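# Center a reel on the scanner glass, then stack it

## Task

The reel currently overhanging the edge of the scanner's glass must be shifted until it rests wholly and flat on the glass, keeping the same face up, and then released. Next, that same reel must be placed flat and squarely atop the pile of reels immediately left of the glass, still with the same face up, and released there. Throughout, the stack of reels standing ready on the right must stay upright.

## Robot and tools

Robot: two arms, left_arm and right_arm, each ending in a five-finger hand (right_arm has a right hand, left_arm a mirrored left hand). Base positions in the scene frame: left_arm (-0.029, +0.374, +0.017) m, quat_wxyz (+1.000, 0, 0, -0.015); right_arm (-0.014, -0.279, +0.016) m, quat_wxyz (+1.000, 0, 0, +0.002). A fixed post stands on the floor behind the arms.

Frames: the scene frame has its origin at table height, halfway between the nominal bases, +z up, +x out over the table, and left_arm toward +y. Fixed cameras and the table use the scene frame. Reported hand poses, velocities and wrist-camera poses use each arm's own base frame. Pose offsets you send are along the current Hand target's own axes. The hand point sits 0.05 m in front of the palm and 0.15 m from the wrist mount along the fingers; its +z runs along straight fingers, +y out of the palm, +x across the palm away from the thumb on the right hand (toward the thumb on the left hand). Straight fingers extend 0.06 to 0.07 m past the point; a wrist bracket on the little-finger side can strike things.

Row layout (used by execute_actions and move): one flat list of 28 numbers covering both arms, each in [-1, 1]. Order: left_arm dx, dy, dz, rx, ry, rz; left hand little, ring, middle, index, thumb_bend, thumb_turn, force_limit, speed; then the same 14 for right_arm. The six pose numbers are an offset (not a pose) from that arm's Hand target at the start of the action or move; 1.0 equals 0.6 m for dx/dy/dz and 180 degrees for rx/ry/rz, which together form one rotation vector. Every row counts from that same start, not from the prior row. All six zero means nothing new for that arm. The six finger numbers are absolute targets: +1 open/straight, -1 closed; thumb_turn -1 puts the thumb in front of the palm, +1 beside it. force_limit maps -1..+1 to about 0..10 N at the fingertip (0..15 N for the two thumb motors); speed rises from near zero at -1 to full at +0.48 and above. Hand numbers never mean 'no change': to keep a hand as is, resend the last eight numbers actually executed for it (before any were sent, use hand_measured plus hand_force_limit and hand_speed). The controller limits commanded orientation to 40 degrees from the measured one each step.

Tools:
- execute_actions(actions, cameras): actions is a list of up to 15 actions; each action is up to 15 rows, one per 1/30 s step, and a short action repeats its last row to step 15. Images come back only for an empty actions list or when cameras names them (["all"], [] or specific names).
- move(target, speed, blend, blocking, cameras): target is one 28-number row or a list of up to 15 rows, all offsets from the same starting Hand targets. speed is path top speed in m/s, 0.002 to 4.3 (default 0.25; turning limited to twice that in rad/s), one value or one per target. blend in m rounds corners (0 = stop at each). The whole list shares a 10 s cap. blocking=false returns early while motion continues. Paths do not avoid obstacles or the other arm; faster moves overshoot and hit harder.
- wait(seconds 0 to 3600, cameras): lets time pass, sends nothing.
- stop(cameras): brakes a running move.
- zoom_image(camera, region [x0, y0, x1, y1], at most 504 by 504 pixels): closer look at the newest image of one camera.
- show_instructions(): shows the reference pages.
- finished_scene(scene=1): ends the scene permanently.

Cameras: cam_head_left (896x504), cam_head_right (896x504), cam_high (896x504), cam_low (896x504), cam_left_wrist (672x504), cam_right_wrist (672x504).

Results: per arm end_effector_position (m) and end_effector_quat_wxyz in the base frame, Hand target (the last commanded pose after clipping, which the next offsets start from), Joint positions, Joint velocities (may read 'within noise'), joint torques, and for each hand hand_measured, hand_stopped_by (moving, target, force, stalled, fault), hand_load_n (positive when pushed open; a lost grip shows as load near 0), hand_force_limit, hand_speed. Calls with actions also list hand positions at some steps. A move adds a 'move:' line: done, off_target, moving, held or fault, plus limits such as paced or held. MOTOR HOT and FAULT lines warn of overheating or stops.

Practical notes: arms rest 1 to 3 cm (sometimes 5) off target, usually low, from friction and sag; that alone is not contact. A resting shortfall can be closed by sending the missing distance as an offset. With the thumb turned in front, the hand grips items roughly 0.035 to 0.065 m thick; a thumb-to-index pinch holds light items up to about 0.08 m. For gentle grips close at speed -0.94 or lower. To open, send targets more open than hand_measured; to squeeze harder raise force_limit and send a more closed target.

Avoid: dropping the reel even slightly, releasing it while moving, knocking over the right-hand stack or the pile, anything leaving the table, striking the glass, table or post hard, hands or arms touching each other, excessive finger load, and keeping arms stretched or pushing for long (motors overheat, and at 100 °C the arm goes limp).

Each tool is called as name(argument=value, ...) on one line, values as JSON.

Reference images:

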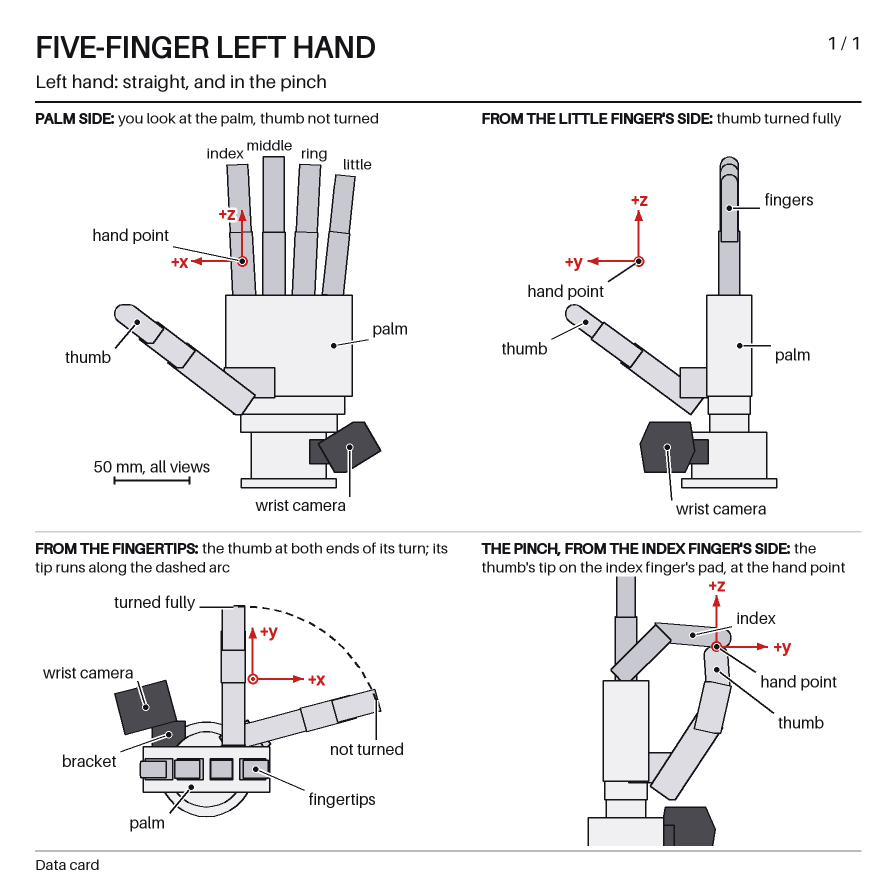

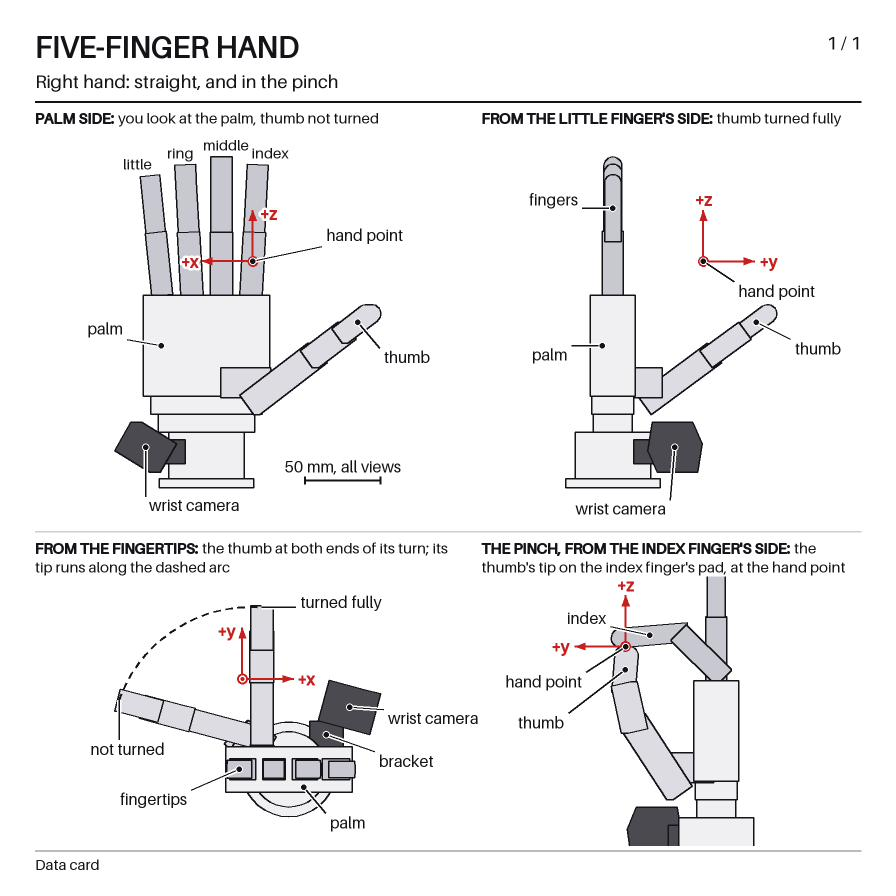

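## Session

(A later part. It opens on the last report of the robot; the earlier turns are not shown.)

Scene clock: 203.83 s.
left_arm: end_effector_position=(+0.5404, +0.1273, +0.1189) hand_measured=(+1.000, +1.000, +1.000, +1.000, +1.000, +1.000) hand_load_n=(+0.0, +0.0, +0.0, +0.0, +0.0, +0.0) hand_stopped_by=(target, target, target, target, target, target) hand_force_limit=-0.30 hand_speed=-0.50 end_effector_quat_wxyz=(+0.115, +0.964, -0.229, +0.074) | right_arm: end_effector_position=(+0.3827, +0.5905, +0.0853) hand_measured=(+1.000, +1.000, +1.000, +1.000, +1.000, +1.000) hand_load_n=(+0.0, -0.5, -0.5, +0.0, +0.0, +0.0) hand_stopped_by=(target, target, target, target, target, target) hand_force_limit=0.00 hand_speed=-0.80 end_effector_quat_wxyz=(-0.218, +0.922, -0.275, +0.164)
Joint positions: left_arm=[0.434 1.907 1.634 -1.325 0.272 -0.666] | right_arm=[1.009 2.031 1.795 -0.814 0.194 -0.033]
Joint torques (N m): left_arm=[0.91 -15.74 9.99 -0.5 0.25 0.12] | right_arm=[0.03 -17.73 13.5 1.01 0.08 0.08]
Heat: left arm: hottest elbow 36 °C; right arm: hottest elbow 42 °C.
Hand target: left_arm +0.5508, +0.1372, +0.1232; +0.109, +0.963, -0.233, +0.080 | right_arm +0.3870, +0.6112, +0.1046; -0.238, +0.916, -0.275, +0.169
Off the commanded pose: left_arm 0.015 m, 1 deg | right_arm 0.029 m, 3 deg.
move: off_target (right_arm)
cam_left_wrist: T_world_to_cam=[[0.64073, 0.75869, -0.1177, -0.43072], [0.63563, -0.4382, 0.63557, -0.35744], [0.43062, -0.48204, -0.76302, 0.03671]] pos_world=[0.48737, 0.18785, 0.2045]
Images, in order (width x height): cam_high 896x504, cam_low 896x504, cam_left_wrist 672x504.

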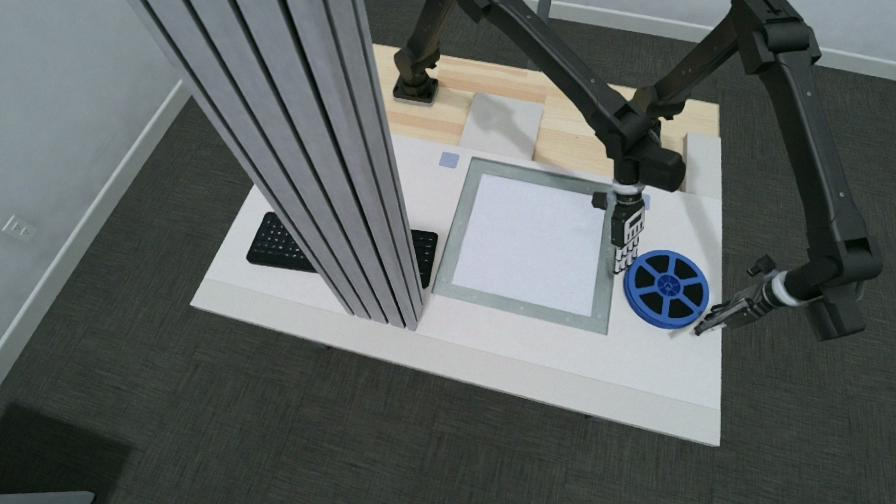

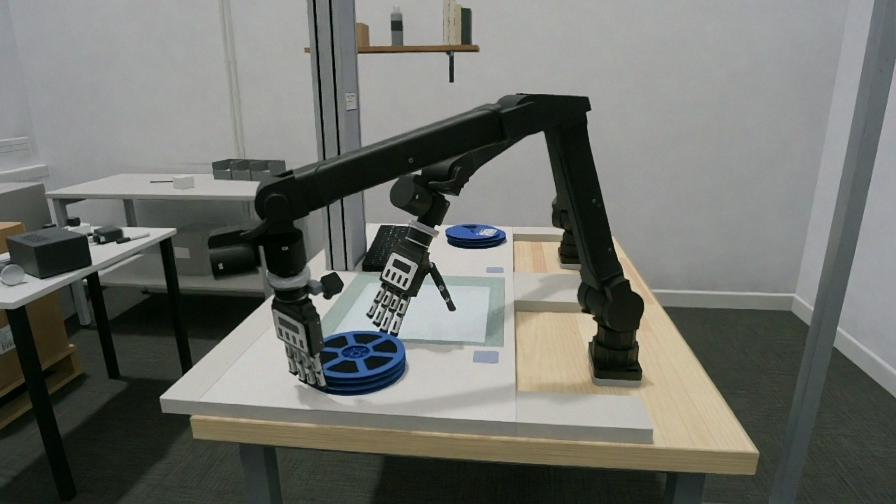

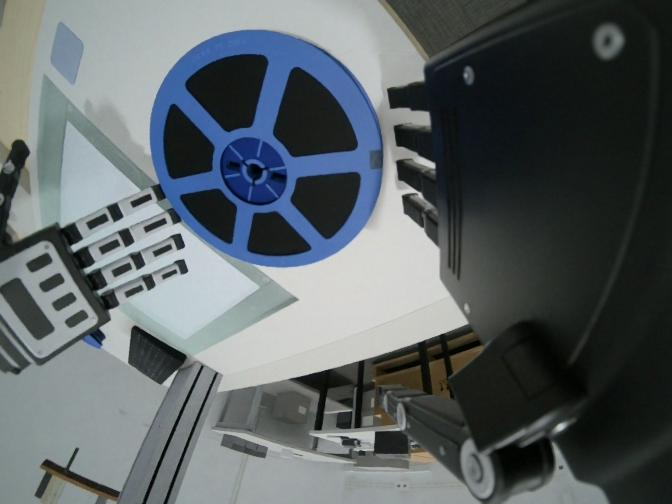

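move(target=[[0.0012,-0.0329,-0.0057,0,0,0,1,1,1,1,1,1,-0.3,-0.5,0.0055,0.04242,-0.02595,0,0,0,1,1,1,1,1,1,0,-0.8],[0.03191,-0.00686,-0.15018,0,0,0,1,1,1,1,1,1,-0.3,-0.5,0.03258,0.01168,-0.16133,0,0,0,1,1,1,1,1,1,0,-0.8]], speed=0.06, cameras=["all"])

zoom_image(camera="cam_high", region=[600, 210, 740, 340])

zoom_image(camera="cam_low", region=[290, 310, 430, 410])

Scene clock: 207.47 s.
left_arm: end_effector_position=(+0.5533, +0.1471, +0.1954) hand_measured=(+1.000, +1.000, +1.000, +1.000, +1.000, +1.000) hand_load_n=(+0.0, +0.0, +0.0, +0.0, +0.0, +0.0) hand_stopped_by=(target, target, target, target, target, target) hand_force_limit=-0.30 hand_speed=-0.50 end_effector_quat_wxyz=(+0.123, +0.964, -0.226, +0.064) | right_arm: end_effector_position=(+0.3562, +0.5483, +0.1536) hand_measured=(+1.000, +1.000, +1.000, +1.000, +1.000, +1.000) hand_load_n=(+0.0, +0.0, +0.0, +0.0, +0.0, +0.0) hand_stopped_by=(target, target, target, target, target, target) hand_force_limit=0.00 hand_speed=-0.80 end_effector_quat_wxyz=(-0.212, +0.923, -0.275, +0.163)
Joint positions: left_arm=[0.456 1.946 1.893 -1.576 0.272 -0.646] | right_arm=[1.009 1.867 1.726 -0.921 0.194 -0.033]
Joint torques (N m): left_arm=[0.5 -18.78 10.33 -0.55 0.23 0.12] | right_arm=[-0.03 -18.32 12.4 0.92 0.06 0.07]
Heat: left arm: hottest elbow 36 °C; right arm: hottest elbow 42 °C.
Hand target: left_arm +0.5602, +0.1547, +0.2132; +0.109, +0.963, -0.233, +0.080 | right_arm +0.3569, +0.5613, +0.1848; -0.238, +0.916, -0.275, +0.169
Off the commanded pose: left_arm 0.021 m, 3 deg | right_arm 0.034 m, 3 deg.
move: off_target (left_arm, right_arm)
cam_left_wrist: T_world_to_cam=[[0.63609, 0.75866, -0.1408, -0.43782], [0.65079, -0.42944, 0.62614, -0.41333], [0.41456, -0.48991, -0.76689, 0.10987]] pos_world=[0.50194, 0.20848, 0.28141]
cam_right_wrist: T_world_to_cam=[[-0.18557, -0.88402, -0.42903, 0.6186], [-0.97849, 0.1262, 0.1632, 0.25379], [-0.09013, 0.45008, -0.88843, 0.0351]] pos_world=[0.36629, 0.49903, 0.25516]

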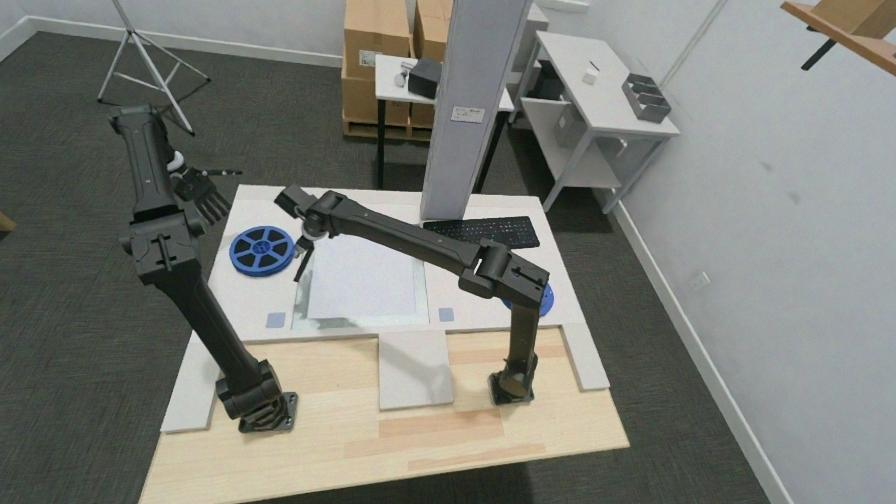

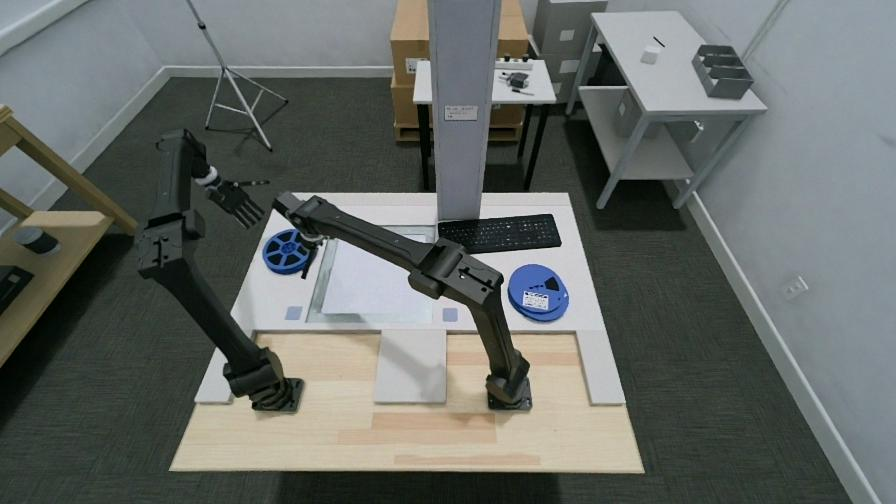

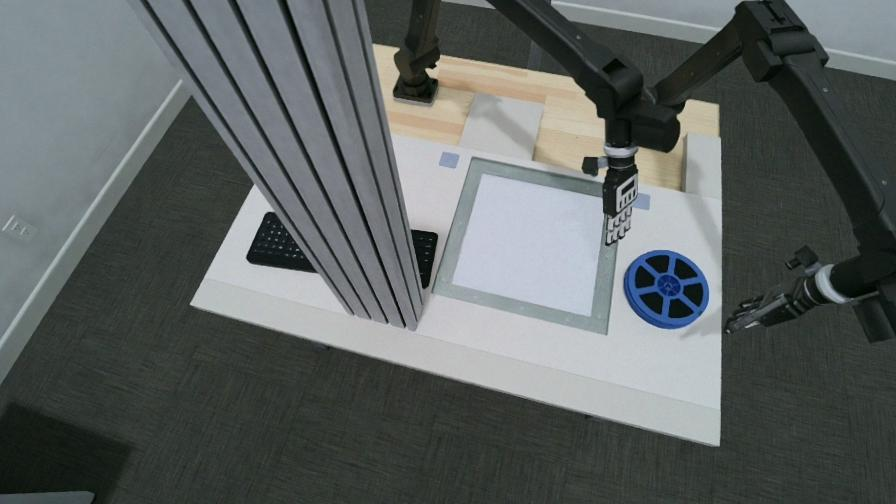

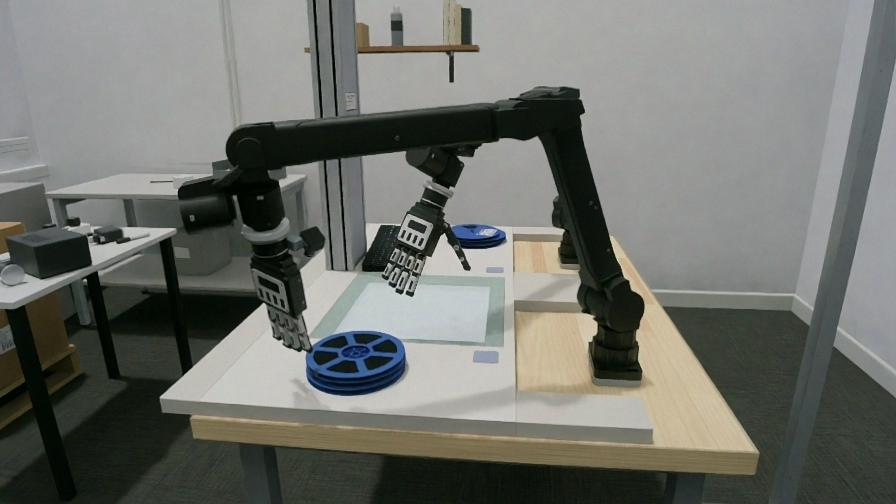

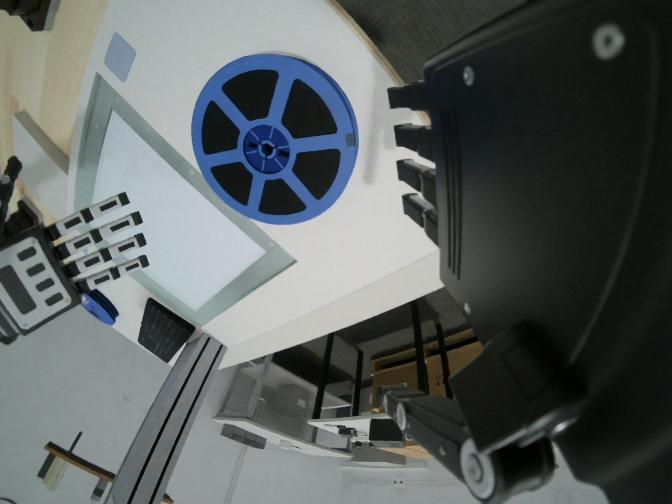

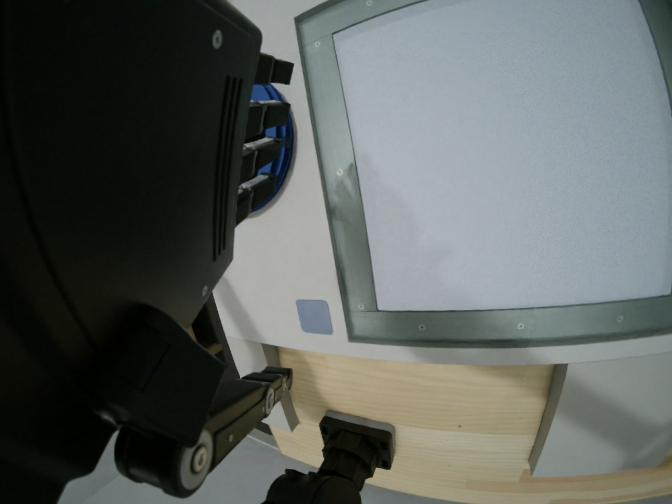

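Scaled by 3.600 from the camera's image (finer frame: 1280x720).

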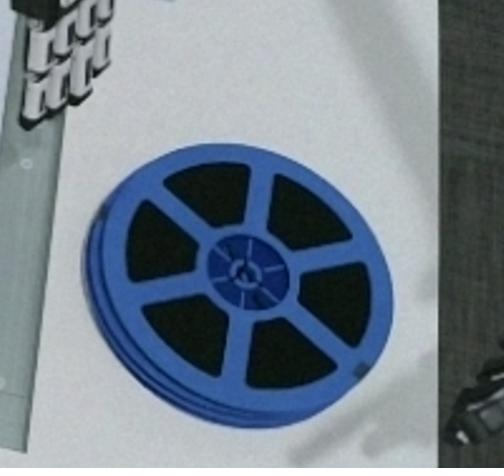

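Scaled by 3.600 from the camera's image (finer frame: 1280x720).

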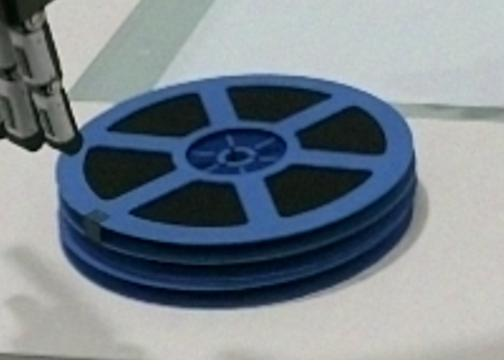

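finished_scene()

The scene is finished: the task was done.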